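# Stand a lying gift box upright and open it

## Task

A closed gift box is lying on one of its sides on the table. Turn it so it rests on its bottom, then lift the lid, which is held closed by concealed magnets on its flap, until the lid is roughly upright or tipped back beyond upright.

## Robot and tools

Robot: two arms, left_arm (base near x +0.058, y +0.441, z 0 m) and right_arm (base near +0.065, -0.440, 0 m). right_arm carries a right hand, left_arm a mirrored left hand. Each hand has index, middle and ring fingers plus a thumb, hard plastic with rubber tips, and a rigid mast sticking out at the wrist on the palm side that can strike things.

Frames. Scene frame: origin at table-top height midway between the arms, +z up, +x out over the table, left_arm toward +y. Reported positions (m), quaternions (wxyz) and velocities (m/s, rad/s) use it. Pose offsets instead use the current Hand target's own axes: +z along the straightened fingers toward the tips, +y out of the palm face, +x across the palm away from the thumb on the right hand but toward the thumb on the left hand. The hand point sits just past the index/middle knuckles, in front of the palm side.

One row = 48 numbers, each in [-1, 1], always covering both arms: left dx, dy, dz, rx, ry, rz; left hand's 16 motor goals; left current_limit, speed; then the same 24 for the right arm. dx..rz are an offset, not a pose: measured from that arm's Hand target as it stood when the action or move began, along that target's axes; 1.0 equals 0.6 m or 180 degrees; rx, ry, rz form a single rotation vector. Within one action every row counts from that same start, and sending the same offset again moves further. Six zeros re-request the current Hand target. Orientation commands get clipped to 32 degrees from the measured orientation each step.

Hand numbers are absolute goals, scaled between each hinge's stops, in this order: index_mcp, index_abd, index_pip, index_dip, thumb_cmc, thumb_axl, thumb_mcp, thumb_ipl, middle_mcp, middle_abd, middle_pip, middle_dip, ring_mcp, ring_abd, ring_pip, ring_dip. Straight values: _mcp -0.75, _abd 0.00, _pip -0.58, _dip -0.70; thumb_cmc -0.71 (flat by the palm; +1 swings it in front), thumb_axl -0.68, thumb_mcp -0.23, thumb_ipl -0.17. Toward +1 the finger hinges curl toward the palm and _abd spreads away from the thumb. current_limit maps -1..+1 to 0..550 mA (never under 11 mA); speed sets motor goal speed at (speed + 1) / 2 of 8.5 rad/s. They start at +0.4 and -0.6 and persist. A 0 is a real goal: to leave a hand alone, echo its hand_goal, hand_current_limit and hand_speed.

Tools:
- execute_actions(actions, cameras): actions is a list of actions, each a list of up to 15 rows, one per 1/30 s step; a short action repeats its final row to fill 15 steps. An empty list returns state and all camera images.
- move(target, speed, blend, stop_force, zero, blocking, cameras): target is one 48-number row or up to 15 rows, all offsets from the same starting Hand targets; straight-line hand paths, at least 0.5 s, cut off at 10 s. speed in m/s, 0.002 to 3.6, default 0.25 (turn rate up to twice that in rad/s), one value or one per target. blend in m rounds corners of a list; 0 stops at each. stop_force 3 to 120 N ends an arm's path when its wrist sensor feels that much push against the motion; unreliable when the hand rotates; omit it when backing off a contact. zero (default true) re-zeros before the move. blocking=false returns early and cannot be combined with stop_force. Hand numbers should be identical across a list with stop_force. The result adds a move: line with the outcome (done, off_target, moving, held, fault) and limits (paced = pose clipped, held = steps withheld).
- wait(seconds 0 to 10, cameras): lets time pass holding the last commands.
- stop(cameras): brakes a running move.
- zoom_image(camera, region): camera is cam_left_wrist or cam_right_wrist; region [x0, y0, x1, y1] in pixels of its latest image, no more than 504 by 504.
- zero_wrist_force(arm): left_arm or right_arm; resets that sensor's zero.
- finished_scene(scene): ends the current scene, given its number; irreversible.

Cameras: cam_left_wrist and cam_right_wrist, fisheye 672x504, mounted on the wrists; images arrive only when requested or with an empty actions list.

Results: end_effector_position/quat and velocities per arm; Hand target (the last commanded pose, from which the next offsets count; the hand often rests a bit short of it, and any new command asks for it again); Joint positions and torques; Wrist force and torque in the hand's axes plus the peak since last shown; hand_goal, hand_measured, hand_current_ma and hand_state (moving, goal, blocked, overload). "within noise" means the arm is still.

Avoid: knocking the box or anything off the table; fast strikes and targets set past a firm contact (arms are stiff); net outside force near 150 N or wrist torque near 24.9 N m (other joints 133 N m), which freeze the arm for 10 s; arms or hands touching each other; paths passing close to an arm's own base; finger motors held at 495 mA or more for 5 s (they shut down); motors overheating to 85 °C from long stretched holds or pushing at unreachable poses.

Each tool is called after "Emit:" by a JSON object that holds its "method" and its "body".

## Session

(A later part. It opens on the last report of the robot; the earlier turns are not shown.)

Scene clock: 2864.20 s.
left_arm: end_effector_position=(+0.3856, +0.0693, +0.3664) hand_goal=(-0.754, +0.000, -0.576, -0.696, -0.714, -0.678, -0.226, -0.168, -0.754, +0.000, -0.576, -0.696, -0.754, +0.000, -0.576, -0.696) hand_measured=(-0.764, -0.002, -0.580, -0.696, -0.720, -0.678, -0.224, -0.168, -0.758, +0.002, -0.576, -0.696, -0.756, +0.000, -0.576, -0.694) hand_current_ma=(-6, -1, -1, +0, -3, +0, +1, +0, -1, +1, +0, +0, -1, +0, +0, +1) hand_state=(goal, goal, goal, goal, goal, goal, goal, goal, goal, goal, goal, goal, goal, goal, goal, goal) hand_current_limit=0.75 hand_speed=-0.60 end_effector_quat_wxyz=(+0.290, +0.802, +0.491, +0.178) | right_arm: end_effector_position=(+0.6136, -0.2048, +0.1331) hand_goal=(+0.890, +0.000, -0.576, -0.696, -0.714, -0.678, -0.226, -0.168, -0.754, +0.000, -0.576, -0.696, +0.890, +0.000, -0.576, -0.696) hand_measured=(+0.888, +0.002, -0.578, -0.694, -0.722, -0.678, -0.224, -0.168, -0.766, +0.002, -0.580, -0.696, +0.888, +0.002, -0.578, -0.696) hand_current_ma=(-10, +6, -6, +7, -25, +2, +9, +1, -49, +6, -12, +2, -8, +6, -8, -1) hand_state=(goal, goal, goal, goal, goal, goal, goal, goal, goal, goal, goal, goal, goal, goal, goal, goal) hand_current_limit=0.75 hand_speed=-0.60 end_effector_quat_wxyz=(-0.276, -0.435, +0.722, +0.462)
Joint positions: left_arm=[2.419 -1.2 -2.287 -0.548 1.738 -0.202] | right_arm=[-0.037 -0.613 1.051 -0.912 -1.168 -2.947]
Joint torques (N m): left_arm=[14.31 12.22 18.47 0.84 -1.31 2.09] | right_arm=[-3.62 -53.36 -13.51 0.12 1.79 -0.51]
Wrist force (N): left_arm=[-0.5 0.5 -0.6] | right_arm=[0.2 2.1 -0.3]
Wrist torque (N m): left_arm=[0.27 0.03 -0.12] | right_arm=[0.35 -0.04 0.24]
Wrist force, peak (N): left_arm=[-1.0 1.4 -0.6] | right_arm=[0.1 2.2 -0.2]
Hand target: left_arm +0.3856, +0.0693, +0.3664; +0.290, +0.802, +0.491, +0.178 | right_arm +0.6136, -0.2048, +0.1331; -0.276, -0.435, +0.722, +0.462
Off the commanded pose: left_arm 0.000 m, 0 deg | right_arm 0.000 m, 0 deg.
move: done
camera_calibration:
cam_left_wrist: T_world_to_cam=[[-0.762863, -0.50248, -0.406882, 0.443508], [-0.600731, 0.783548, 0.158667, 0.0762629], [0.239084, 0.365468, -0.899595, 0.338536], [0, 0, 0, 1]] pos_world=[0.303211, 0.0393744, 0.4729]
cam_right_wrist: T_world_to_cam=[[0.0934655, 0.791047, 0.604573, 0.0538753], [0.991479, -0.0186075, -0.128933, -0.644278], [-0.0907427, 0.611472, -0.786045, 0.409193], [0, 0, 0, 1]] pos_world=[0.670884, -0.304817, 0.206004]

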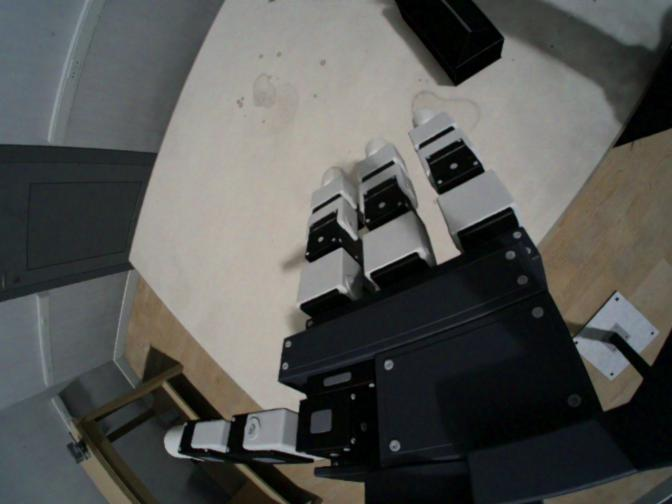

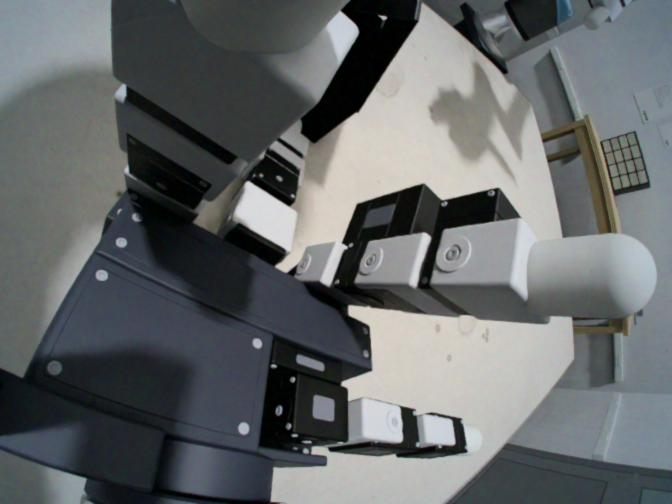

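Emit:
{"method": "move", "body": {"target": [0.03,0.17,0.14,0,0,0,-0.754,0,-0.576,-0.696,-0.714,-0.678,-0.226,-0.168,-0.754,0.0,-0.576,-0.696,-0.754,0,-0.576,-0.696,0.75,-0.6,0,0,0,0,0,0,0.89,0,-0.576,-0.696,-0.714,-0.678,-0.226,-0.168,-0.754,0,-0.576,-0.696,0.89,0,-0.576,-0.696,0.75,-0.6], "speed": 0.2, "cameras": ["all"]}}

Emit:
{"method": "zoom_image", "body": {"camera": "cam_left_wrist", "region": [200, 0, 500, 210]}}

Scene clock: 2872.73 s.
left_arm: end_effector_position=(+0.5112, +0.0253, +0.3672) hand_goal=(-0.754, +0.000, -0.576, -0.696, -0.714, -0.678, -0.226, -0.168, -0.754, +0.000, -0.576, -0.696, -0.754, +0.000, -0.576, -0.696) hand_measured=(-0.764, -0.002, -0.580, -0.696, -0.720, -0.678, -0.224, -0.168, -0.758, +0.002, -0.576, -0.696, -0.756, +0.000, -0.576, -0.694) hand_current_ma=(-6, +0, -1, +0, -3, +0, +1, +0, -1, +1, +0, +0, -1, +0, +0, +1) hand_state=(goal, goal, goal, goal, goal, goal, goal, goal, goal, goal, goal, goal, goal, goal, goal, goal) hand_current_limit=0.75 hand_speed=-0.60 end_effector_quat_wxyz=(+0.290, +0.802, +0.491, +0.178) | right_arm: end_effector_position=(+0.6136, -0.2048, +0.1331) hand_goal=(+0.890, +0.000, -0.576, -0.696, -0.714, -0.678, -0.226, -0.168, -0.754, +0.000, -0.576, -0.696, +0.890, +0.000, -0.576, -0.696) hand_measured=(+0.888, +0.002, -0.578, -0.694, -0.722, -0.678, -0.224, -0.168, -0.766, +0.002, -0.580, -0.696, +0.888, +0.002, -0.578, -0.696) hand_current_ma=(-10, +6, -6, +7, -25, +2, +9, +1, -49, +6, -12, +2, -8, +6, -8, -1) hand_state=(goal, goal, goal, goal, goal, goal, goal, goal, goal, goal, goal, goal, goal, goal, goal, goal) hand_current_limit=0.75 hand_speed=-0.60 end_effector_quat_wxyz=(-0.276, -0.435, +0.722, +0.462)
Joint positions: left_arm=[2.544 -1.494 -2.07 -0.459 1.658 -0.103] | right_arm=[-0.037 -0.613 1.051 -0.912 -1.168 -2.947]
Joint torques (N m): left_arm=[14.57 11.73 30.99 4.87 -1.44 1.98] | right_arm=[0.14 -58.33 -14.29 -1.04 1.82 -0.34]
Wrist force (N): left_arm=[-0.6 0.5 -0.9] | right_arm=[0.3 1.8 -0.3]
Wrist torque (N m): left_arm=[0.32 0.04 -0.13] | right_arm=[0.32 -0.06 0.24]
Wrist force, peak (N): left_arm=[-0.6 0.0 -1.4] | right_arm=[0.3 2.1 -0.2]
Hand target: left_arm +0.5114, +0.0252, +0.3672; +0.290, +0.802, +0.491, +0.178 | right_arm +0.6136, -0.2048, +0.1331; -0.276, -0.435, +0.722, +0.462
Off the commanded pose: left_arm 0.000 m, 0 deg | right_arm 0.000 m, 0 deg.
move: done
camera_calibration:
cam_left_wrist: T_world_to_cam=[[-0.762863, -0.50248, -0.406882, 0.517489], [-0.600731, 0.783548, 0.158667, 0.186142], [0.239084, 0.365468, -0.899595, 0.325343], [0, 0, 0, 1]] pos_world=[0.428811, -0.00472561, 0.4737]
cam_right_wrist: T_world_to_cam=[[0.0934655, 0.791047, 0.604573, 0.0538753], [0.991479, -0.0186075, -0.128933, -0.644278], [-0.0907427, 0.611472, -0.786045, 0.409193], [0, 0, 0, 1]] pos_world=[0.670884, -0.304817, 0.206004]

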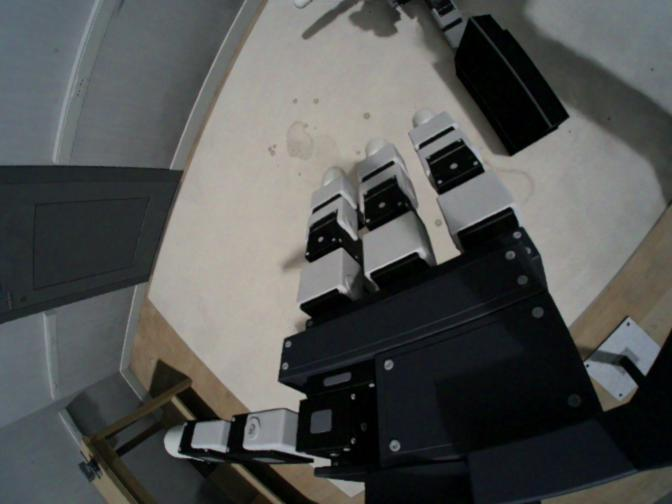

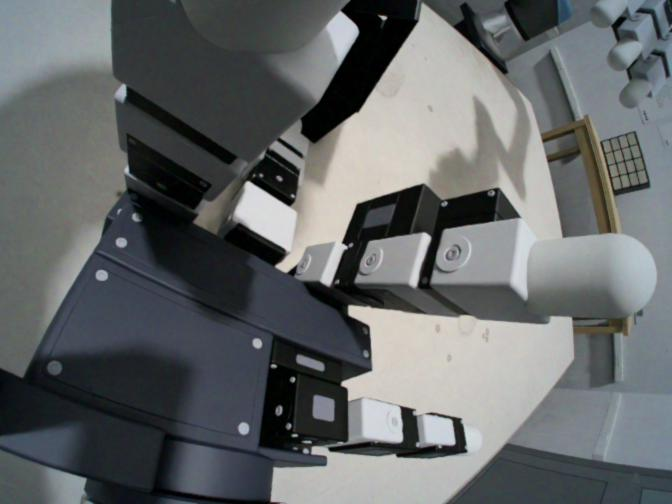

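Scaled by 1.680 from the camera's 672x504 image, which has a finer 960x720 frame.

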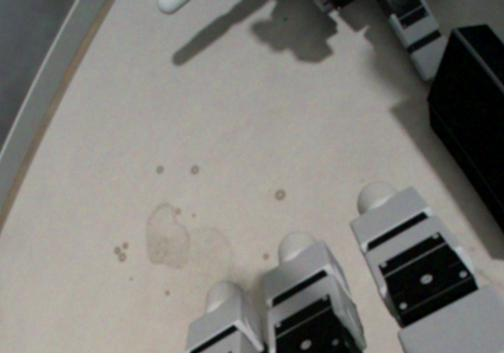

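Emit:
{"method": "zoom_image", "body": {"camera": "cam_left_wrist", "region": [420, 0, 590, 170]}}

Emit:
{"method": "zoom_image", "body": {"camera": "cam_right_wrist", "region": [290, 0, 430, 150]}}

Scaled by 2.965 from the camera's 672x504 image, which has a finer 960x720 frame.

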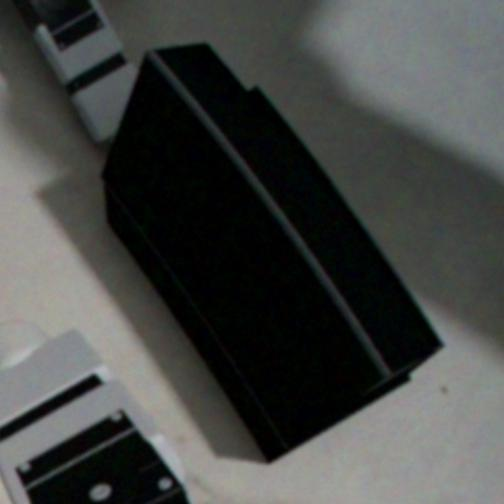

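Scaled by 3.360 from the camera's 672x504 image, which has a finer 960x720 frame.

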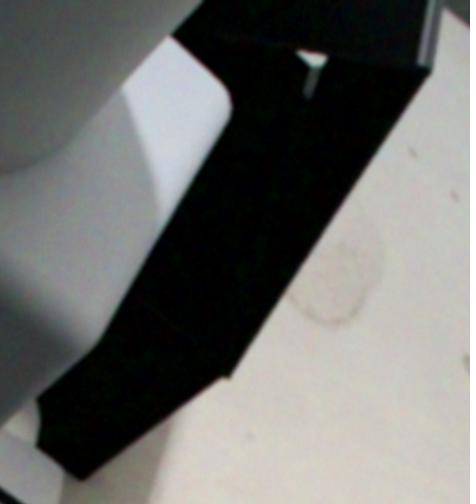

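Emit:
{"method": "move", "body": {"target": [0,0,0,0,0,0,-0.754,0,-0.576,-0.696,-0.714,-0.678,-0.226,-0.168,-0.754,0.0,-0.576,-0.696,-0.754,0,-0.576,-0.696,0.75,-0.6,0,-0.0846,-0.1812,0,0,0,0.89,0,-0.576,-0.696,-0.714,-0.678,-0.226,-0.168,-0.754,0,-0.576,-0.696,0.89,0,-0.576,-0.696,0.75,-0.6], "speed": 0.8, "cameras": ["all"]}}

Emit:
{"method": "zoom_image", "body": {"camera": "cam_left_wrist", "region": [400, 0, 590, 170]}}

Emit:
{"method": "zoom_image", "body": {"camera": "cam_right_wrist", "region": [250, 0, 430, 180]}}

Scene clock: 2901.70 s.
left_arm: end_effector_position=(+0.5114, +0.0252, +0.3672) hand_goal=(-0.754, +0.000, -0.576, -0.696, -0.714, -0.678, -0.226, -0.168, -0.754, +0.000, -0.576, -0.696, -0.754, +0.000, -0.576, -0.696) hand_measured=(-0.764, -0.002, -0.580, -0.696, -0.720, -0.678, -0.224, -0.168, -0.758, +0.002, -0.576, -0.696, -0.756, +0.000, -0.576, -0.694) hand_current_ma=(-6, +0, -1, +0, -3, +0, +1, +0, -1, +1, +0, +0, -1, +0, +0, +1) hand_state=(goal, goal, goal, goal, goal, goal, goal, goal, goal, goal, goal, goal, goal, goal, goal, goal) hand_current_limit=0.75 hand_speed=-0.60 end_effector_quat_wxyz=(+0.290, +0.802, +0.491, +0.178) | right_arm: end_effector_position=(+0.7195, -0.2611, +0.1327) hand_goal=(+0.890, +0.000, -0.576, -0.696, -0.714, -0.678, -0.226, -0.168, -0.754, +0.000, -0.576, -0.696, +0.890, +0.000, -0.576, -0.696) hand_measured=(+0.888, +0.002, -0.578, -0.694, -0.722, -0.678, -0.224, -0.168, -0.766, +0.002, -0.580, -0.696, +0.888, +0.002, -0.578, -0.696) hand_current_ma=(-8, +6, -6, +7, -25, +2, +9, +1, -49, +6, -12, +2, -6, +6, -8, -1) hand_state=(goal, goal, goal, goal, goal, goal, goal, goal, goal, goal, goal, goal, goal, goal, goal, goal) hand_current_limit=0.75 hand_speed=-0.60 end_effector_quat_wxyz=(-0.276, -0.435, +0.722, +0.462)
Joint positions: left_arm=[2.544 -1.494 -2.069 -0.459 1.658 -0.103] | right_arm=[-0.098 -0.232 0.281 -0.513 -1.222 -2.976]
Joint torques (N m): left_arm=[13.92 10.76 30.82 4.65 -1.22 1.9] | right_arm=[11.02 -53.12 -26.39 2.46 -1.94 -0.75]
Wrist force (N): left_arm=[-0.3 0.5 -0.9] | right_arm=[0.1 2.0 0.0]
Wrist torque (N m): left_arm=[0.31 0.00 -0.10] | right_arm=[0.30 -0.03 0.22]
Wrist force, peak (N): left_arm=[-0.6 0.6 -1.0] | right_arm=[0.1 2.5 1.1]
Hand target: left_arm +0.5114, +0.0252, +0.3672; +0.290, +0.802, +0.491, +0.178 | right_arm +0.7196, -0.2611, +0.1327; -0.276, -0.435, +0.722, +0.462
Off the commanded pose: left_arm 0.000 m, 0 deg | right_arm 0.000 m, 0 deg.
move: done
camera_calibration:
cam_left_wrist: T_world_to_cam=[[-0.762863, -0.50248, -0.406882, 0.517592], [-0.600731, 0.783548, 0.158667, 0.186341], [0.239084, 0.365468, -0.899595, 0.325332], [0, 0, 0, 1]] pos_world=[0.429011, -0.00482561, 0.4737]
cam_right_wrist: T_world_to_cam=[[0.093667, 0.791054, 0.604533, 0.0885672], [0.991506, -0.0190817, -0.128656, -0.750412], [-0.0902382, 0.611449, -0.786122, 0.45259], [0, 0, 0, 1]] pos_world=[0.776583, -0.361116, 0.205704]

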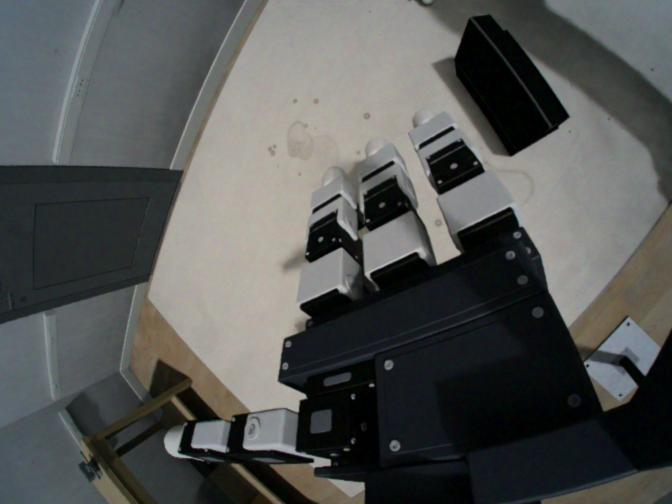

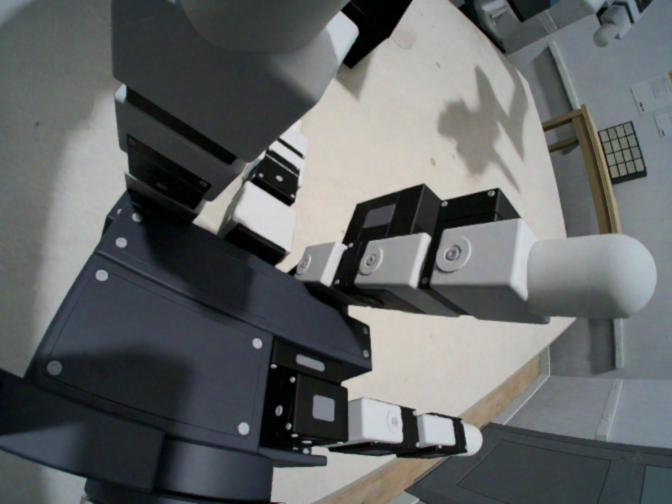

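Scaled by 2.653 from the camera's 672x504 image, which has a finer 960x720 frame.

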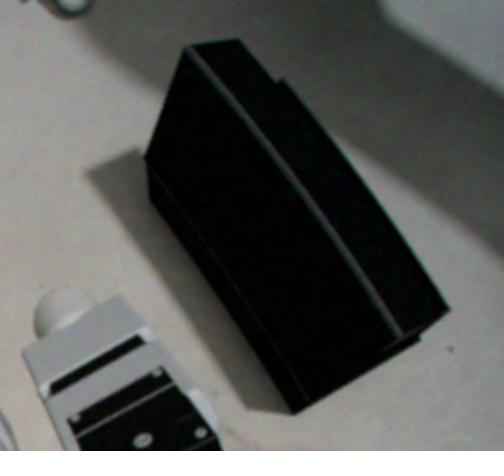

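Scaled by 2.800 from the camera's 672x504 image, which has a finer 960x720 frame.

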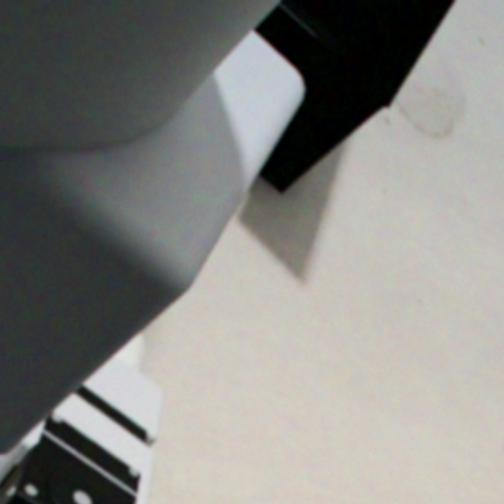

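Emit:
{"method": "move", "body": {"target": [0,0,0,0,0,0,-0.754,0,-0.576,-0.696,-0.714,-0.678,-0.226,-0.168,-0.754,0.0,-0.576,-0.696,-0.754,0,-0.576,-0.696,0.75,-0.6,0.1,0.1,0.05,0,0,0,-0.754,0,-0.576,-0.696,-0.714,-0.678,-0.226,-0.168,-0.754,0,-0.576,-0.696,-0.754,0,-0.576,-0.696,0.75,-0.6], "cameras": ["cam_right_wrist"]}}

Emit:
{"method": "zoom_image", "body": {"camera": "cam_right_wrist", "region": [230, 0, 450, 200]}}

Scene clock: 2926.37 s.
left_arm: end_effector_position=(+0.5114, +0.0252, +0.3672) hand_goal=(-0.754, +0.000, -0.576, -0.696, -0.714, -0.678, -0.226, -0.168, -0.754, +0.000, -0.576, -0.696, -0.754, +0.000, -0.576, -0.696) hand_measured=(-0.764, -0.002, -0.580, -0.696, -0.720, -0.678, -0.224, -0.168, -0.758, +0.002, -0.576, -0.696, -0.756, +0.000, -0.576, -0.694) hand_current_ma=(-6, +0, -1, +0, -3, +0, +1, +0, -1, +1, +0, +0, -1, +0, +0, +1) hand_state=(goal, goal, goal, goal, goal, goal, goal, goal, goal, goal, goal, goal, goal, goal, goal, goal) hand_current_limit=0.75 hand_speed=-0.60 end_effector_quat_wxyz=(+0.290, +0.802, +0.491, +0.178) | right_arm: end_effector_position=(+0.6451, -0.2896, +0.1743) hand_goal=(-0.754, +0.000, -0.576, -0.696, -0.714, -0.678, -0.226, -0.168, -0.754, +0.000, -0.576, -0.696, -0.754, +0.000, -0.576, -0.696) hand_measured=(-0.760, +0.002, -0.578, -0.694, -0.722, -0.678, -0.224, -0.168, -0.766, +0.002, -0.580, -0.696, -0.760, +0.002, -0.578, -0.696) hand_current_ma=(-24, +6, -6, +7, -25, +2, +9, +1, -49, +6, -12, +2, -19, +6, -7, -1) hand_state=(goal, goal, goal, goal, goal, goal, goal, goal, goal, goal, goal, goal, goal, goal, goal, goal) hand_current_limit=0.75 hand_speed=-0.60 end_effector_quat_wxyz=(-0.276, -0.435, +0.722, +0.462)
Joint positions: left_arm=[2.544 -1.494 -2.069 -0.459 1.658 -0.103] | right_arm=[-0.144 -0.585 0.879 -0.751 -1.264 -2.998]
Joint torques (N m): left_arm=[12.44 11.41 31.16 3.7 -0.9 1.45] | right_arm=[-12.69 -75.81 -14.04 -1.78 2.7 1.68]
Wrist force (N): left_arm=[-0.6 0.6 -0.8] | right_arm=[0.4 1.5 -0.5]
Wrist torque (N m): left_arm=[0.32 0.04 -0.13] | right_arm=[0.38 -0.07 0.15]
Wrist force, peak (N): left_arm=[-0.7 0.7 -0.8] | right_arm=[1.1 2.4 0.0]
Hand target: left_arm +0.5114, +0.0252, +0.3672; +0.290, +0.802, +0.491, +0.178 | right_arm +0.6451, -0.2896, +0.1743; -0.276, -0.435, +0.722, +0.462
Off the commanded pose: left_arm 0.000 m, 0 deg | right_arm 0.000 m, 0 deg.
move: done
camera_calibration:
cam_right_wrist: T_world_to_cam=[[0.0934651, 0.791053, 0.604566, 0.0930473], [0.99147, -0.0185473, -0.129011, -0.671714], [-0.0908417, 0.611467, -0.786038, 0.496434], [0, 0, 0, 1]] pos_world=[0.702384, -0.389617, 0.247304]
Images, in order (width x height): cam_right_wrist 672x504.

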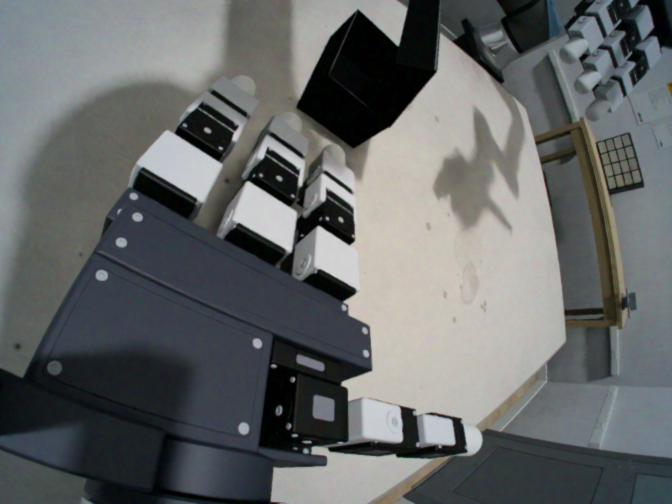

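Scaled by 2.291 from the camera's 672x504 image, which has a finer 960x720 frame.

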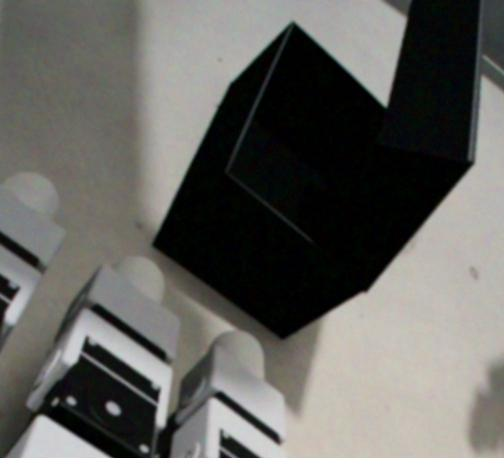

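Emit:
{"method": "move", "body": {"target": [[0,0,0,0,0,0,-0.754,0,-0.576,-0.696,-0.714,-0.678,-0.226,-0.168,-0.754,0.0,-0.576,-0.696,-0.754,0,-0.576,-0.696,0.75,-0.6,0.028,0.078,0.0325,0,0,0,-0.754,0,-0.576,-0.696,-0.714,-0.678,-0.226,-0.168,-0.754,0,-0.576,-0.696,-0.754,0,-0.576,-0.696,0.75,-0.6],[0,0,0,0,0,0,-0.754,0,-0.576,-0.696,-0.714,-0.678,-0.226,-0.168,-0.754,0.0,-0.576,-0.696,-0.754,0,-0.576,-0.696,0.75,-0.6,0.029,0.148,0.184,0,0,0,-0.754,0,-0.576,-0.696,-0.714,-0.678,-0.226,-0.168,-0.754,0,-0.576,-0.696,-0.754,0,-0.576,-0.696,0.75,-0.6]], "speed": 0.12, "stop_force": 3, "cameras": ["all"]}}

Emit:
{"method": "zoom_image", "body": {"camera": "cam_right_wrist", "region": [200, 0, 450, 200]}}

Emit:
{"method": "zoom_image", "body": {"camera": "cam_left_wrist", "region": [400, 0, 590, 170]}}

Scene clock: 2959.20 s.
left_arm: end_effector_position=(+0.5114, +0.0252, +0.3672) hand_goal=(-0.754, +0.000, -0.576, -0.696, -0.714, -0.678, -0.226, -0.168, -0.754, +0.000, -0.576, -0.696, -0.754, +0.000, -0.576, -0.696) hand_measured=(-0.764, -0.002, -0.580, -0.696, -0.720, -0.678, -0.224, -0.168, -0.758, +0.002, -0.576, -0.696, -0.756, +0.000, -0.576, -0.694) hand_current_ma=(-6, +0, -1, +0, -3, +0, +1, +0, -1, +1, +0, +0, -1, +0, +0, +1) hand_state=(goal, goal, goal, goal, goal, goal, goal, goal, goal, goal, goal, goal, goal, goal, goal, goal) hand_current_limit=0.75 hand_speed=-0.60 end_effector_quat_wxyz=(+0.290, +0.802, +0.491, +0.178) | right_arm: end_effector_position=(+0.5154, -0.2406, +0.2084) hand_goal=(-0.754, +0.000, -0.576, -0.696, -0.714, -0.678, -0.226, -0.168, -0.754, +0.000, -0.576, -0.696, -0.754, +0.000, -0.576, -0.696) hand_measured=(-0.764, +0.002, -0.578, -0.694, -0.722, -0.678, -0.224, -0.168, -0.766, +0.002, -0.580, -0.696, -0.760, +0.002, -0.578, -0.696) hand_current_ma=(-41, +6, -6, +7, -25, +2, +9, +1, -49, +6, -12, +2, -19, +6, -7, -1) hand_state=(goal, goal, goal, goal, goal, goal, goal, goal, goal, goal, goal, goal, goal, goal, goal, goal) hand_current_limit=0.75 hand_speed=-0.60 end_effector_quat_wxyz=(-0.276, -0.435, +0.722, +0.462)
Joint positions: left_arm=[2.544 -1.494 -2.069 -0.459 1.658 -0.103] | right_arm=[-0.099 -0.928 1.421 -0.957 -1.223 -2.976]
Joint torques (N m): left_arm=[11.75 11.34 30.6 2.69 -0.46 1] | right_arm=[11.18 -62.33 -12.03 -1.77 2.65 1.66]
Wrist force (N): left_arm=[-0.4 0.7 -0.8] | right_arm=[0.6 1.5 -0.1]
Wrist torque (N m): left_arm=[0.33 0.01 -0.12] | right_arm=[0.42 -0.09 0.14]
Wrist force, peak (N): left_arm=[-0.6 0.6 -1.0] | right_arm=[0.8 2.4 0.0]
Hand target: left_arm +0.5114, +0.0252, +0.3672; +0.290, +0.802, +0.491, +0.178 | right_arm +0.5154, -0.2406, +0.2084; -0.276, -0.435, +0.722, +0.462
Off the commanded pose: left_arm 0.000 m, 0 deg | right_arm 0.000 m, 0 deg.
move: done
camera_calibration:
cam_left_wrist: T_world_to_cam=[[-0.762863, -0.50248, -0.406882, 0.517592], [-0.600731, 0.783548, 0.158667, 0.186341], [0.239084, 0.365468, -0.899595, 0.325332], [0, 0, 0, 1]] pos_world=[0.429011, -0.00482561, 0.4737]
cam_right_wrist: T_world_to_cam=[[0.0934655, 0.791047, 0.604573, 0.0457882], [0.991479, -0.0186075, -0.128933, -0.53786], [-0.0907427, 0.611472, -0.786045, 0.481441], [0, 0, 0, 1]] pos_world=[0.572684, -0.340617, 0.281404]

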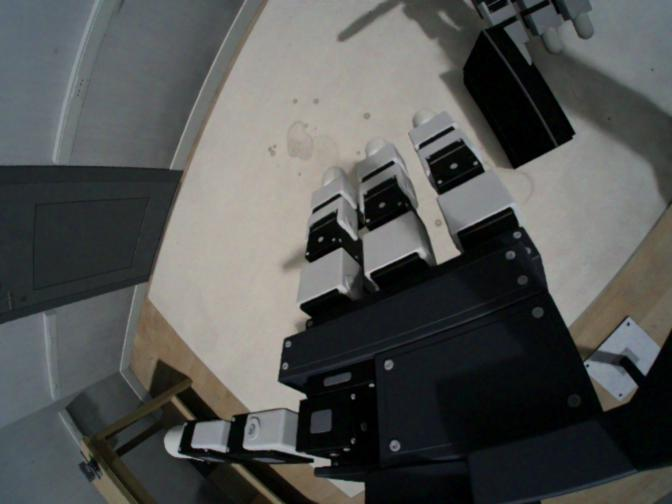

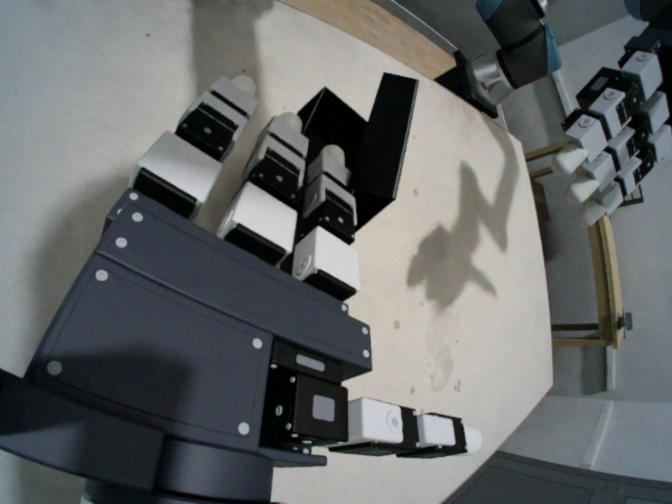

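Scaled by 2.016 from the camera's 672x504 image, which has a finer 960x720 frame.

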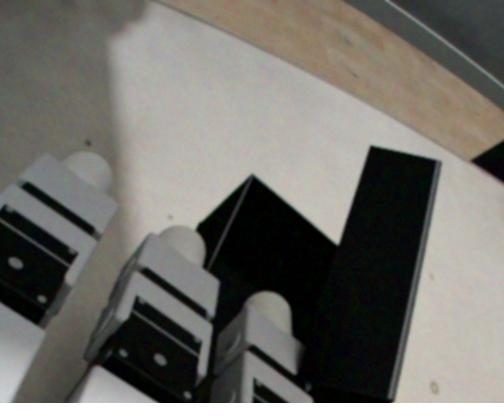

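Scaled by 2.653 from the camera's 672x504 image, which has a finer 960x720 frame.

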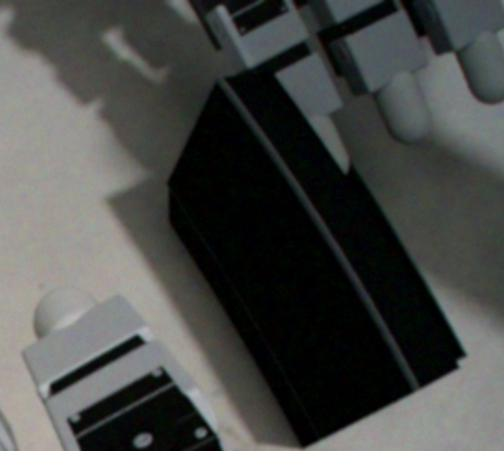

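Emit:
{"method": "move", "body": {"target": [0,0,0,0,0,0,-0.754,0,-0.576,-0.696,-0.714,-0.678,-0.226,-0.168,-0.754,0.0,-0.576,-0.696,-0.754,0,-0.576,-0.696,0.75,-0.6,-0.13,0,0,0,0,0,-0.754,0,-0.576,-0.696,-0.714,-0.678,-0.226,-0.168,-0.754,0,-0.576,-0.696,-0.754,0,-0.576,-0.696,0.75,-0.6], "speed": 0.06, "stop_force": 5, "cameras": ["all"]}}

Emit:
{"method": "zoom_image", "body": {"camera": "cam_right_wrist", "region": [200, 0, 450, 200]}}

Emit:
{"method": "zoom_image", "body": {"camera": "cam_left_wrist", "region": [400, 0, 590, 170]}}

Scene clock: 2968.37 s.
left_arm: end_effector_position=(+0.5114, +0.0252, +0.3672) hand_goal=(-0.754, +0.000, -0.576, -0.696, -0.714, -0.678, -0.226, -0.168, -0.754, +0.000, -0.576, -0.696, -0.754, +0.000, -0.576, -0.696) hand_measured=(-0.764, -0.002, -0.580, -0.696, -0.720, -0.678, -0.224, -0.168, -0.758, +0.002, -0.576, -0.696, -0.756, +0.000, -0.576, -0.694) hand_current_ma=(-6, +0, -1, +0, -3, +0, +1, +0, -1, +1, +0, +0, -1, +0, +0, +1) hand_state=(goal, goal, goal, goal, goal, goal, goal, goal, goal, goal, goal, goal, goal, goal, goal, goal) hand_current_limit=0.75 hand_speed=-0.60 end_effector_quat_wxyz=(+0.290, +0.802, +0.491, +0.178) | right_arm: end_effector_position=(+0.5520, -0.1717, +0.2087) hand_goal=(-0.754, +0.000, -0.576, -0.696, -0.714, -0.678, -0.226, -0.168, -0.754, +0.000, -0.576, -0.696, -0.754, +0.000, -0.576, -0.696) hand_measured=(-0.766, +0.002, -0.578, -0.694, -0.722, -0.678, -0.224, -0.168, -0.766, +0.002, -0.580, -0.696, -0.760, +0.002, -0.578, -0.696) hand_current_ma=(-47, +6, -6, +7, -25, +2, +9, +1, -49, +6, -12, +2, -19, +6, -7, -1) hand_state=(goal, goal, goal, goal, goal, goal, goal, goal, goal, goal, goal, goal, goal, goal, goal, goal) hand_current_limit=0.75 hand_speed=-0.60 end_effector_quat_wxyz=(-0.276, -0.435, +0.722, +0.462)
Joint positions: left_arm=[2.544 -1.494 -2.069 -0.459 1.658 -0.103] | right_arm=[0.007 -0.829 1.247 -0.902 -1.129 -2.924]
Joint torques (N m): left_arm=[10.21 10.98 30.51 1.56 0 0.58] | right_arm=[11.26 -37.24 -25.7 2.75 2.78 1.62]
Wrist force (N): left_arm=[-0.7 0.5 -0.7] | right_arm=[0.5 1.3 -0.2]
Wrist torque (N m): left_arm=[0.30 0.05 -0.13] | right_arm=[0.39 -0.04 0.17]
Wrist force, peak (N): left_arm=[-0.6 0.6 -1.0] | right_arm=[0.7 1.6 -0.1]
Hand target: left_arm +0.5114, +0.0252, +0.3672; +0.290, +0.802, +0.491, +0.178 | right_arm +0.5520, -0.1717, +0.2087; -0.276, -0.435, +0.722, +0.462
Off the commanded pose: left_arm 0.000 m, 0 deg | right_arm 0.000 m, 0 deg.
move: done
camera_calibration:
cam_left_wrist: T_world_to_cam=[[-0.762863, -0.50248, -0.406882, 0.517592], [-0.600731, 0.783548, 0.158667, 0.186341], [0.239084, 0.365468, -0.899595, 0.325332], [0, 0, 0, 1]] pos_world=[0.429011, -0.00482561, 0.4737]
cam_right_wrist: T_world_to_cam=[[0.0934655, 0.791047, 0.604573, -0.0122473], [0.991479, -0.0186075, -0.128933, -0.572741], [-0.0907427, 0.611472, -0.786045, 0.44278], [0, 0, 0, 1]] pos_world=[0.609184, -0.271717, 0.281604]

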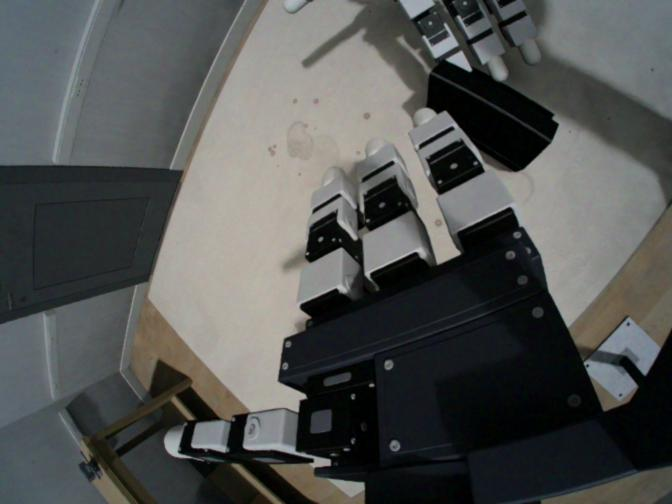

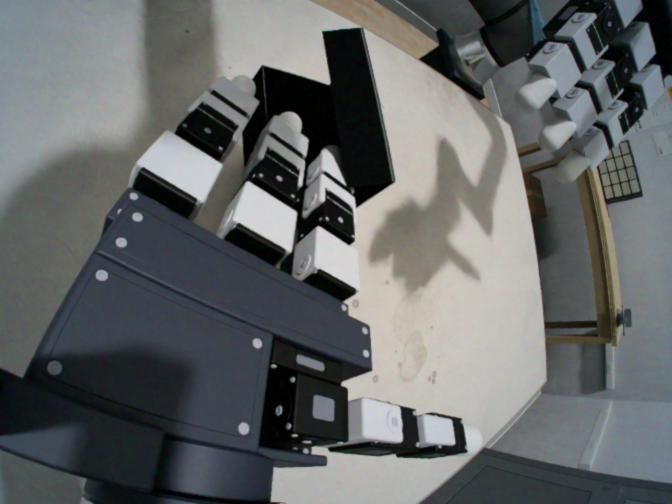

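Scaled by 2.016 from the camera's 672x504 image, which has a finer 960x720 frame.

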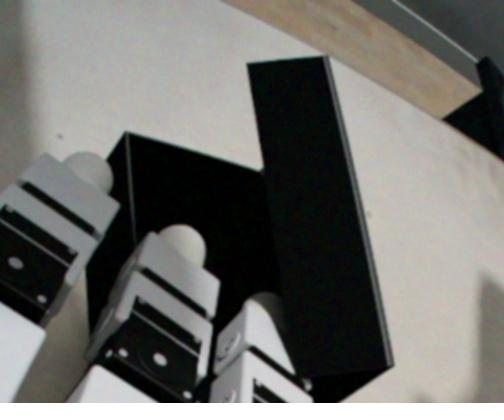

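Scaled by 2.653 from the camera's 672x504 image, which has a finer 960x720 frame.

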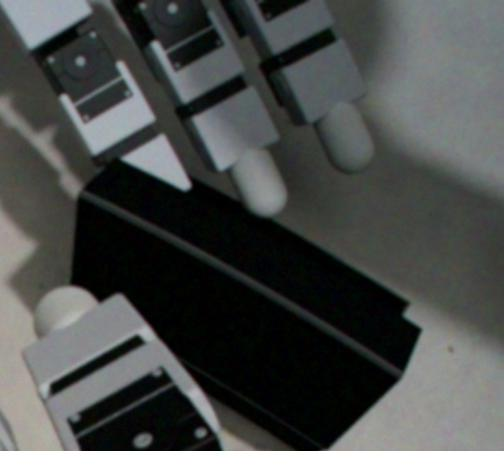

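Emit:
{"method": "move", "body": {"target": [-0.289,-0.0715,0.086,0,0,0,-0.754,0,-0.576,-0.696,-0.714,-0.678,-0.226,-0.168,0.89,0.0,-0.576,-0.696,0.89,0,-0.576,-0.696,0.75,-0.6,0.02,0,0,0,0,0,-0.754,0,-0.576,-0.696,-0.714,-0.678,-0.226,-0.168,0.89,0,-0.576,-0.696,0.89,0,-0.576,-0.696,0.75,-0.6], "speed": 0.15, "cameras": ["cam_right_wrist"]}}

Emit:
{"method": "zoom_image", "body": {"camera": "cam_right_wrist", "region": [200, 0, 450, 200]}}

Scene clock: 3022.43 s.
left_arm: end_effector_position=(+0.4326, -0.1290, +0.3000) hand_goal=(-0.754, +0.000, -0.576, -0.696, -0.714, -0.678, -0.226, -0.168, +0.890, +0.000, -0.576, -0.696, +0.890, +0.000, -0.576, -0.696) hand_measured=(-0.764, -0.002, -0.580, -0.696, -0.720, -0.678, -0.224, -0.168, +0.878, +0.002, -0.576, -0.696, +0.880, +0.000, -0.576, -0.694) hand_current_ma=(-6, +0, -1, +0, -3, +0, +1, +0, -9, +1, +0, +0, -7, +0, +0, +1) hand_state=(goal, goal, goal, goal, goal, goal, goal, goal, goal, goal, goal, goal, goal, goal, goal, goal) hand_current_limit=0.75 hand_speed=-0.60 end_effector_quat_wxyz=(+0.290, +0.802, +0.490, +0.178) end_effector_velocity=(-0.002, -0.002, -0.001) end_effector_angular_velocity=(+0.001, +0.000, -0.002) | right_arm: end_effector_position=(+0.5464, -0.1823, +0.2087) hand_goal=(-0.754, +0.000, -0.576, -0.696, -0.714, -0.678, -0.226, -0.168, +0.890, +0.000, -0.576, -0.696, +0.890, +0.000, -0.576, -0.696) hand_measured=(-0.766, +0.002, -0.578, -0.694, -0.722, -0.678, -0.224, -0.168, +0.888, +0.002, -0.578, -0.696, +0.888, +0.002, -0.578, -0.696) hand_current_ma=(-47, +6, -6, +7, -25, +2, +9, +1, -9, +6, -7, +2, -9, +6, -6, -1) hand_state=(goal, goal, goal, goal, goal, goal, goal, goal, goal, goal, goal, goal, goal, goal, goal, goal) hand_current_limit=0.75 hand_speed=-0.60 end_effector_quat_wxyz=(-0.276, -0.435, +0.722, +0.462)
Joint positions: left_arm=[2.18 -1.8 -1.917 -0.365 1.883 -0.396] | right_arm=[-0.008 -0.845 1.277 -0.912 -1.143 -2.932]
Joint velocities: left_arm=[-0.005 -0.004 0.003 0 0.002 -0.002] | right_arm=[within noise]
Joint torques (N m): left_arm=[-13.64 22.27 29.33 0.89 2.49 -1.56] | right_arm=[-12.67 -65.87 -12.96 -1.91 -1.8 -0.83]
Wrist force (N): left_arm=[-0.6 0.4 -0.7] | right_arm=[0.5 1.5 -0.2]
Wrist torque (N m): left_arm=[0.28 0.04 -0.04] | right_arm=[0.34 -0.06 0.30]
Wrist force, peak (N): left_arm=[-1.5 0.2 -0.6] | right_arm=[0.5 1.7 -0.5]
Hand target: left_arm +0.4326, -0.1292, +0.2999; +0.290, +0.802, +0.491, +0.178 | right_arm +0.5464, -0.1823, +0.2087; -0.276, -0.435, +0.722, +0.462
Off the commanded pose: left_arm 0.000 m, 0 deg | right_arm 0.000 m, 0 deg.
move: done
camera_calibration:
cam_right_wrist: T_world_to_cam=[[0.0934655, 0.791047, 0.604573, -0.00333881], [0.991479, -0.0186075, -0.128933, -0.567386], [-0.0907427, 0.611472, -0.786045, 0.448753], [0, 0, 0, 1]] pos_world=[0.603584, -0.282317, 0.281604]
Images, in order (width x height): cam_right_wrist 672x504.

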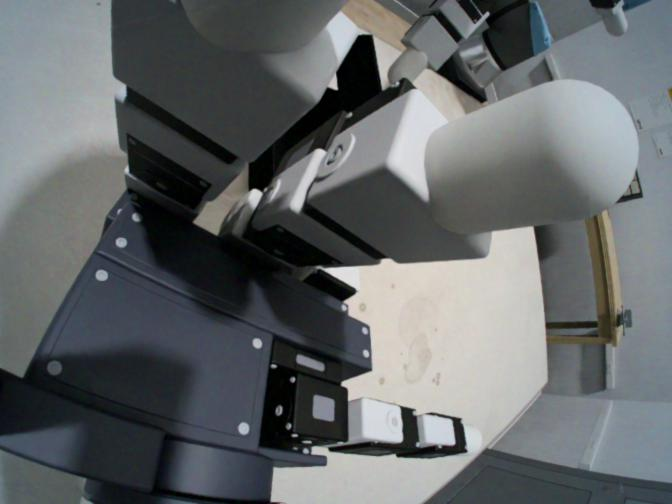

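Scaled by 2.016 from the camera's 672x504 image, which has a finer 960x720 frame.

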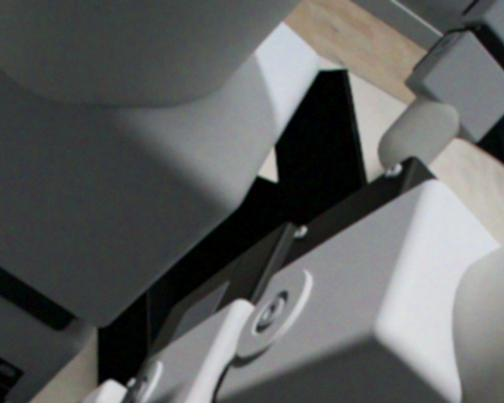

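Emit:
{"method": "move", "body": {"target": [[-0.03,0.0105,0.009,0,0,0,-0.754,0,-0.576,-0.696,-0.714,-0.678,-0.226,-0.168,0.89,0.0,-0.576,-0.696,0.89,0,-0.576,-0.696,0.75,-0.6,0,0,0,0,0,0,-0.754,0,-0.576,-0.696,-0.714,-0.678,-0.226,-0.168,0.89,0,-0.576,-0.696,0.89,0,-0.576,-0.696,0.75,-0.6],[-0.03,-0.161,0.213,0,0,0,-0.754,0,-0.576,-0.696,-0.714,-0.678,-0.226,-0.168,0.89,0.0,-0.576,-0.696,0.89,0,-0.576,-0.696,0.75,-0.6,0,0,0,0,0,0,-0.754,0,-0.576,-0.696,-0.714,-0.678,-0.226,-0.168,0.89,0,-0.576,-0.696,0.89,0,-0.576,-0.696,0.75,-0.6]], "speed": [0.1,0.04], "stop_force": 3.5, "cameras": ["all"]}}

Emit:
{"method": "zoom_image", "body": {"camera": "cam_right_wrist", "region": [200, 0, 450, 200]}}

Emit:
{"method": "zoom_image", "body": {"camera": "cam_left_wrist", "region": [200, 0, 500, 270]}}

Scene clock: 3039.23 s.
left_arm: end_effector_position=(+0.4316, -0.1488, +0.2690) hand_goal=(-0.754, +0.000, -0.576, -0.696, -0.714, -0.678, -0.226, -0.168, +0.890, +0.000, -0.576, -0.696, +0.890, +0.000, -0.576, -0.696) hand_measured=(-0.752, +0.008, -0.572, -0.696, -0.720, -0.678, -0.224, -0.168, +0.878, +0.002, -0.576, -0.696, +0.880, +0.000, -0.576, -0.694) hand_current_ma=(+0, +3, +2, +0, -3, +0, +1, +0, -9, +1, +0, +0, -6, +0, +0, +1) hand_state=(goal, goal, goal, goal, goal, goal, goal, goal, goal, goal, goal, goal, goal, goal, goal, goal) hand_current_limit=0.75 hand_speed=-0.60 end_effector_quat_wxyz=(+0.290, +0.802, +0.491, +0.178) | right_arm: end_effector_position=(+0.5464, -0.1823, +0.2086) hand_goal=(-0.754, +0.000, -0.576, -0.696, -0.714, -0.678, -0.226, -0.168, +0.890, +0.000, -0.576, -0.696, +0.890, +0.000, -0.576, -0.696) hand_measured=(-0.792, -0.004, -0.588, -0.694, -0.722, -0.678, -0.224, -0.168, +0.888, +0.002, -0.578, -0.696, +0.888, +0.002, -0.578, -0.696) hand_current_ma=(-164, -9, -45, +7, -25, +2, +9, +1, -9, +6, -7, +2, -9, +6, -6, -1) hand_state=(blocked, goal, goal, goal, goal, goal, goal, goal, goal, goal, goal, goal, goal, goal, goal, goal) hand_current_limit=0.75 hand_speed=-0.60 end_effector_quat_wxyz=(-0.276, -0.435, +0.722, +0.462)
Joint positions: left_arm=[2.157 -1.882 -1.901 -0.305 1.897 -0.416] | right_arm=[-0.008 -0.845 1.277 -0.912 -1.143 -2.932]
Joint torques (N m): left_arm=[-9.31 36.16 28.21 0.7 2.3 -0.87] | right_arm=[-10.45 -66.34 -13.6 2.79 -1.76 -0.66]
Wrist force (N): left_arm=[-0.5 0.3 -1.2] | right_arm=[0.4 1.3 -0.3]
Wrist torque (N m): left_arm=[0.23 -0.01 -0.01] | right_arm=[0.38 -0.05 0.30]
Wrist force, peak (N): left_arm=[-1.6 1.1 -4.8] | right_arm=[0.5 1.8 -0.2]
Hand target: left_arm +0.4316, -0.1488, +0.2690; +0.290, +0.802, +0.491, +0.178 (not the last commanded pose) | right_arm +0.5464, -0.1823, +0.2087; -0.276, -0.435, +0.722, +0.462
Off the commanded pose: left_arm 0.129 m, 0 deg | right_arm 0.000 m, 0 deg.
move: contact (left_arm); path passed 1 of 2 targets
camera_calibration:
cam_left_wrist: T_world_to_cam=[[-0.762937, -0.502455, -0.406776, 0.329318], [-0.600717, 0.783516, 0.158878, 0.29023], [0.238887, 0.365571, -0.899606, 0.319754], [0, 0, 0, 1]] pos_world=[0.34921, -0.178825, 0.375501]
cam_right_wrist: T_world_to_cam=[[0.0934655, 0.791047, 0.604573, -0.00333881], [0.991479, -0.0186075, -0.128933, -0.567386], [-0.0907427, 0.611472, -0.786045, 0.448753], [0, 0, 0, 1]] pos_world=[0.603584, -0.282317, 0.281604]

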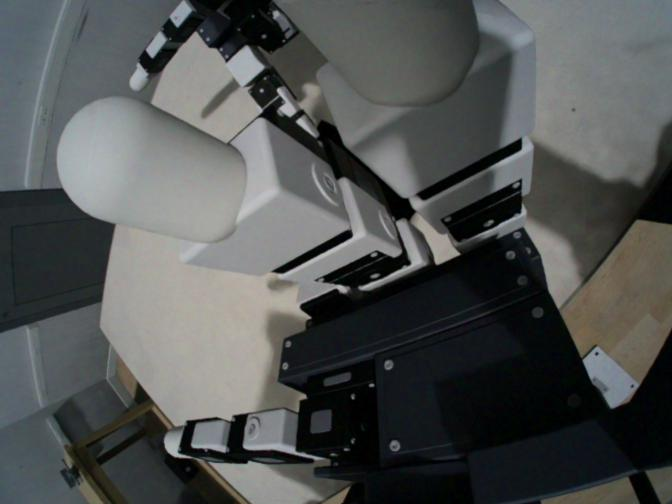

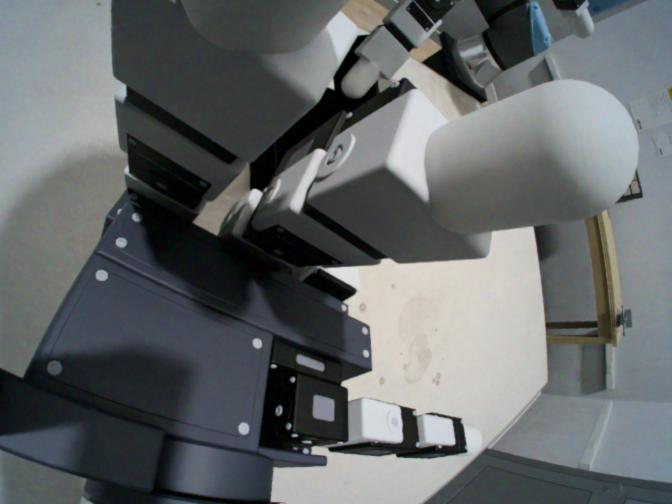

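Scaled by 2.016 from the camera's 672x504 image, which has a finer 960x720 frame.

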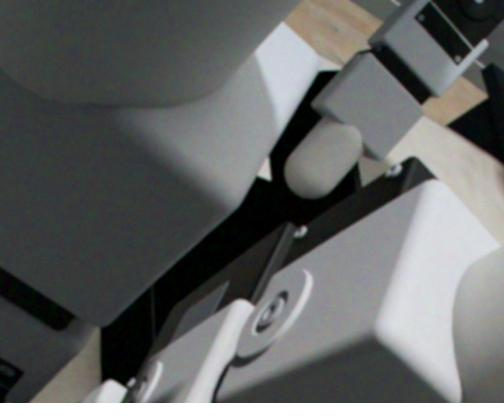

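Scaled by 1.680 from the camera's 672x504 image, which has a finer 960x720 frame.

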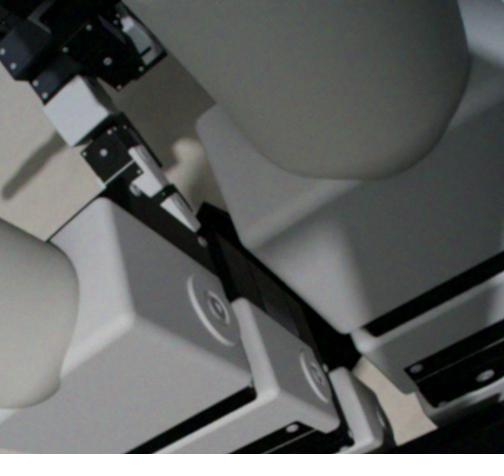

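Emit:
{"method": "move", "body": {"target": [[0,0.064,-0.0766,0,0,0,-0.754,0,-0.576,-0.696,-0.714,-0.678,-0.226,-0.168,0.89,0.0,-0.576,-0.696,0.89,0,-0.576,-0.696,0.75,-0.6,0.02,0,0,0,0,0,-0.754,0,-0.576,-0.696,-0.714,-0.678,-0.226,-0.168,0.89,0,-0.576,-0.696,0.89,0,-0.576,-0.696,0.75,-0.6],[0.291,-0.062,-0.119,0,0.112,-0.133,-0.754,0,-0.576,-0.696,-0.714,-0.678,-0.226,-0.168,-0.754,0.0,-0.576,-0.696,-0.754,0,-0.576,-0.696,0.75,-0.6,0.02,0,0,0,0,0,-0.754,0,-0.576,-0.696,-0.714,-0.678,-0.226,-0.168,0.89,0,-0.576,-0.696,0.89,0,-0.576,-0.696,0.75,-0.6]], "speed": 0.15, "cameras": ["all"]}}

Emit:
{"method": "zoom_image", "body": {"camera": "cam_left_wrist", "region": [250, 0, 600, 220]}}

Emit:
{"method": "zoom_image", "body": {"camera": "cam_right_wrist", "region": [200, 0, 450, 200]}}

Scene clock: 3070.57 s.
left_arm: end_effector_position=(+0.4449, +0.0404, +0.3003) hand_goal=(-0.754, +0.000, -0.576, -0.696, -0.714, -0.678, -0.226, -0.168, -0.754, +0.000, -0.576, -0.696, -0.754, +0.000, -0.576, -0.696) hand_measured=(-0.756, +0.002, -0.574, -0.696, -0.720, -0.678, -0.224, -0.168, -0.758, +0.002, -0.576, -0.696, -0.756, +0.000, -0.576, -0.694) hand_current_ma=(-1, +1, +0, +0, -3, +0, +1, +0, -1, +1, +0, +0, -1, +0, +0, +1) hand_state=(goal, goal, goal, goal, goal, goal, goal, goal, goal, goal, goal, goal, goal, goal, goal, goal) hand_current_limit=0.75 hand_speed=-0.60 end_effector_quat_wxyz=(+0.231, +0.640, +0.688, +0.251) | right_arm: end_effector_position=(+0.5407, -0.1929, +0.2086) hand_goal=(-0.754, +0.000, -0.576, -0.696, -0.714, -0.678, -0.226, -0.168, +0.890, +0.000, -0.576, -0.696, +0.890, +0.000, -0.576, -0.696) hand_measured=(-0.784, -0.002, -0.586, -0.694, -0.722, -0.678, -0.224, -0.168, +0.888, +0.002, -0.578, -0.696, +0.888, +0.002, -0.578, -0.696) hand_current_ma=(-127, -8, -36, +7, -25, +2, +9, +1, -9, +6, -7, +2, -9, +6, -6, -1) hand_state=(blocked, goal, goal, goal, goal, goal, goal, goal, goal, goal, goal, goal, goal, goal, goal, goal) hand_current_limit=0.75 hand_speed=-0.60 end_effector_quat_wxyz=(-0.276, -0.435, +0.722, +0.462)
Joint positions: left_arm=[2.25 -1.642 -2.054 -0.581 2.133 -0.847] | right_arm=[-0.024 -0.861 1.305 -0.921 -1.157 -2.94]
Joint torques (N m): left_arm=[14.55 27.36 16.24 0.89 2.75 -1.66] | right_arm=[-12.88 -65.62 -12.21 -1.84 -1.87 -0.69]
Wrist force (N): left_arm=[-0.3 0.1 -0.9] | right_arm=[0.3 1.4 -0.3]
Wrist torque (N m): left_arm=[0.30 0.00 -0.01] | right_arm=[0.35 -0.04 0.27]
Wrist force, peak (N): left_arm=[-0.6 0.8 -1.4] | right_arm=[0.3 1.9 -0.3]
Hand target: left_arm +0.4449, +0.0404, +0.3003; +0.231, +0.640, +0.688, +0.251 | right_arm +0.5407, -0.1929, +0.2086; -0.276, -0.435, +0.722, +0.462
Off the commanded pose: left_arm 0.000 m, 0 deg | right_arm 0.000 m, 0 deg.
move: done
camera_calibration:
cam_left_wrist: T_world_to_cam=[[-0.390368, -0.824551, -0.409547, 0.295411], [-0.920531, 0.356973, 0.158721, 0.304587], [0.0153238, 0.438961, -0.898376, 0.37162], [0, 0, 0, 1]] pos_world=[0.390006, -0.0282752, 0.406495]
cam_right_wrist: T_world_to_cam=[[0.0934655, 0.791047, 0.604573, 0.00563016], [0.991479, -0.0186075, -0.128933, -0.562043], [-0.0907427, 0.611472, -0.786045, 0.454648], [0, 0, 0, 1]] pos_world=[0.597984, -0.292917, 0.281504]

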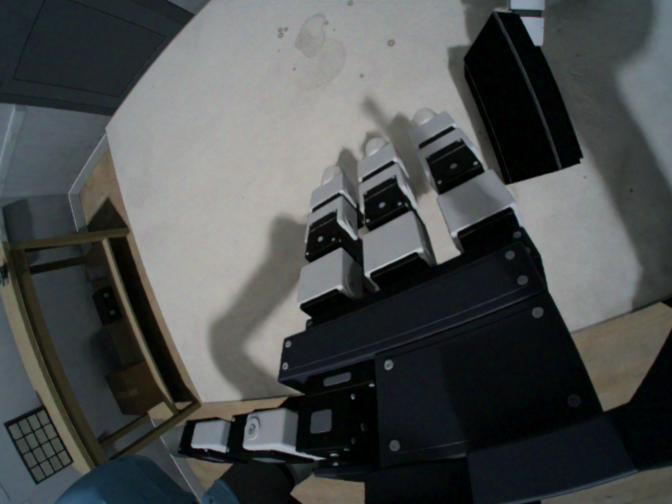

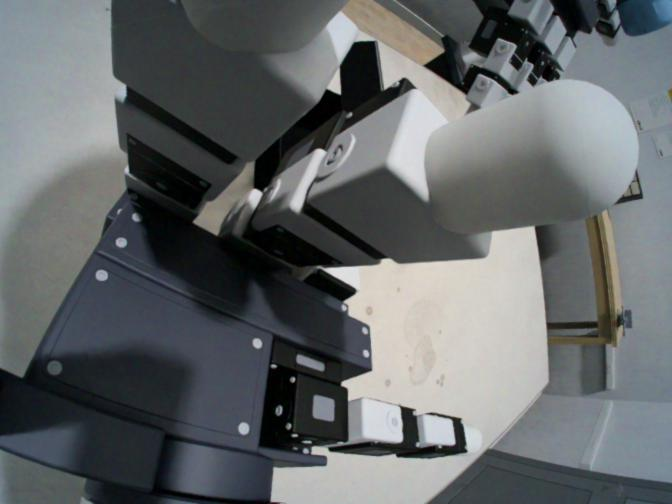

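Scaled by 1.440 from the camera's 672x504 image, which has a finer 960x720 frame.

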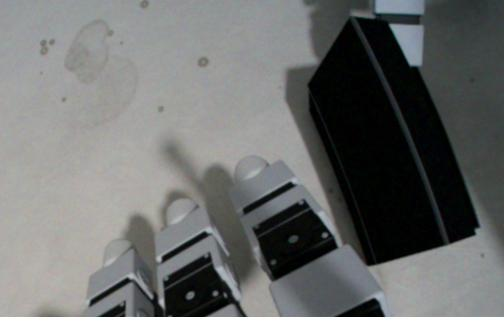

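Scaled by 2.016 from the camera's 672x504 image, which has a finer 960x720 frame.

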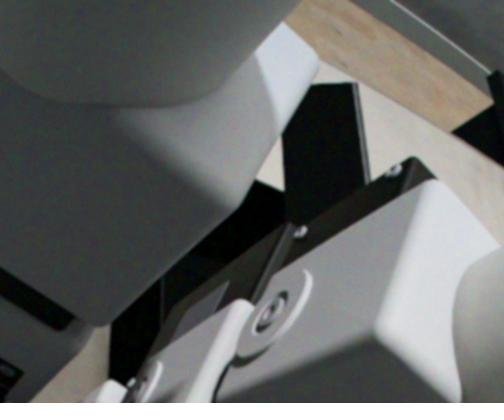

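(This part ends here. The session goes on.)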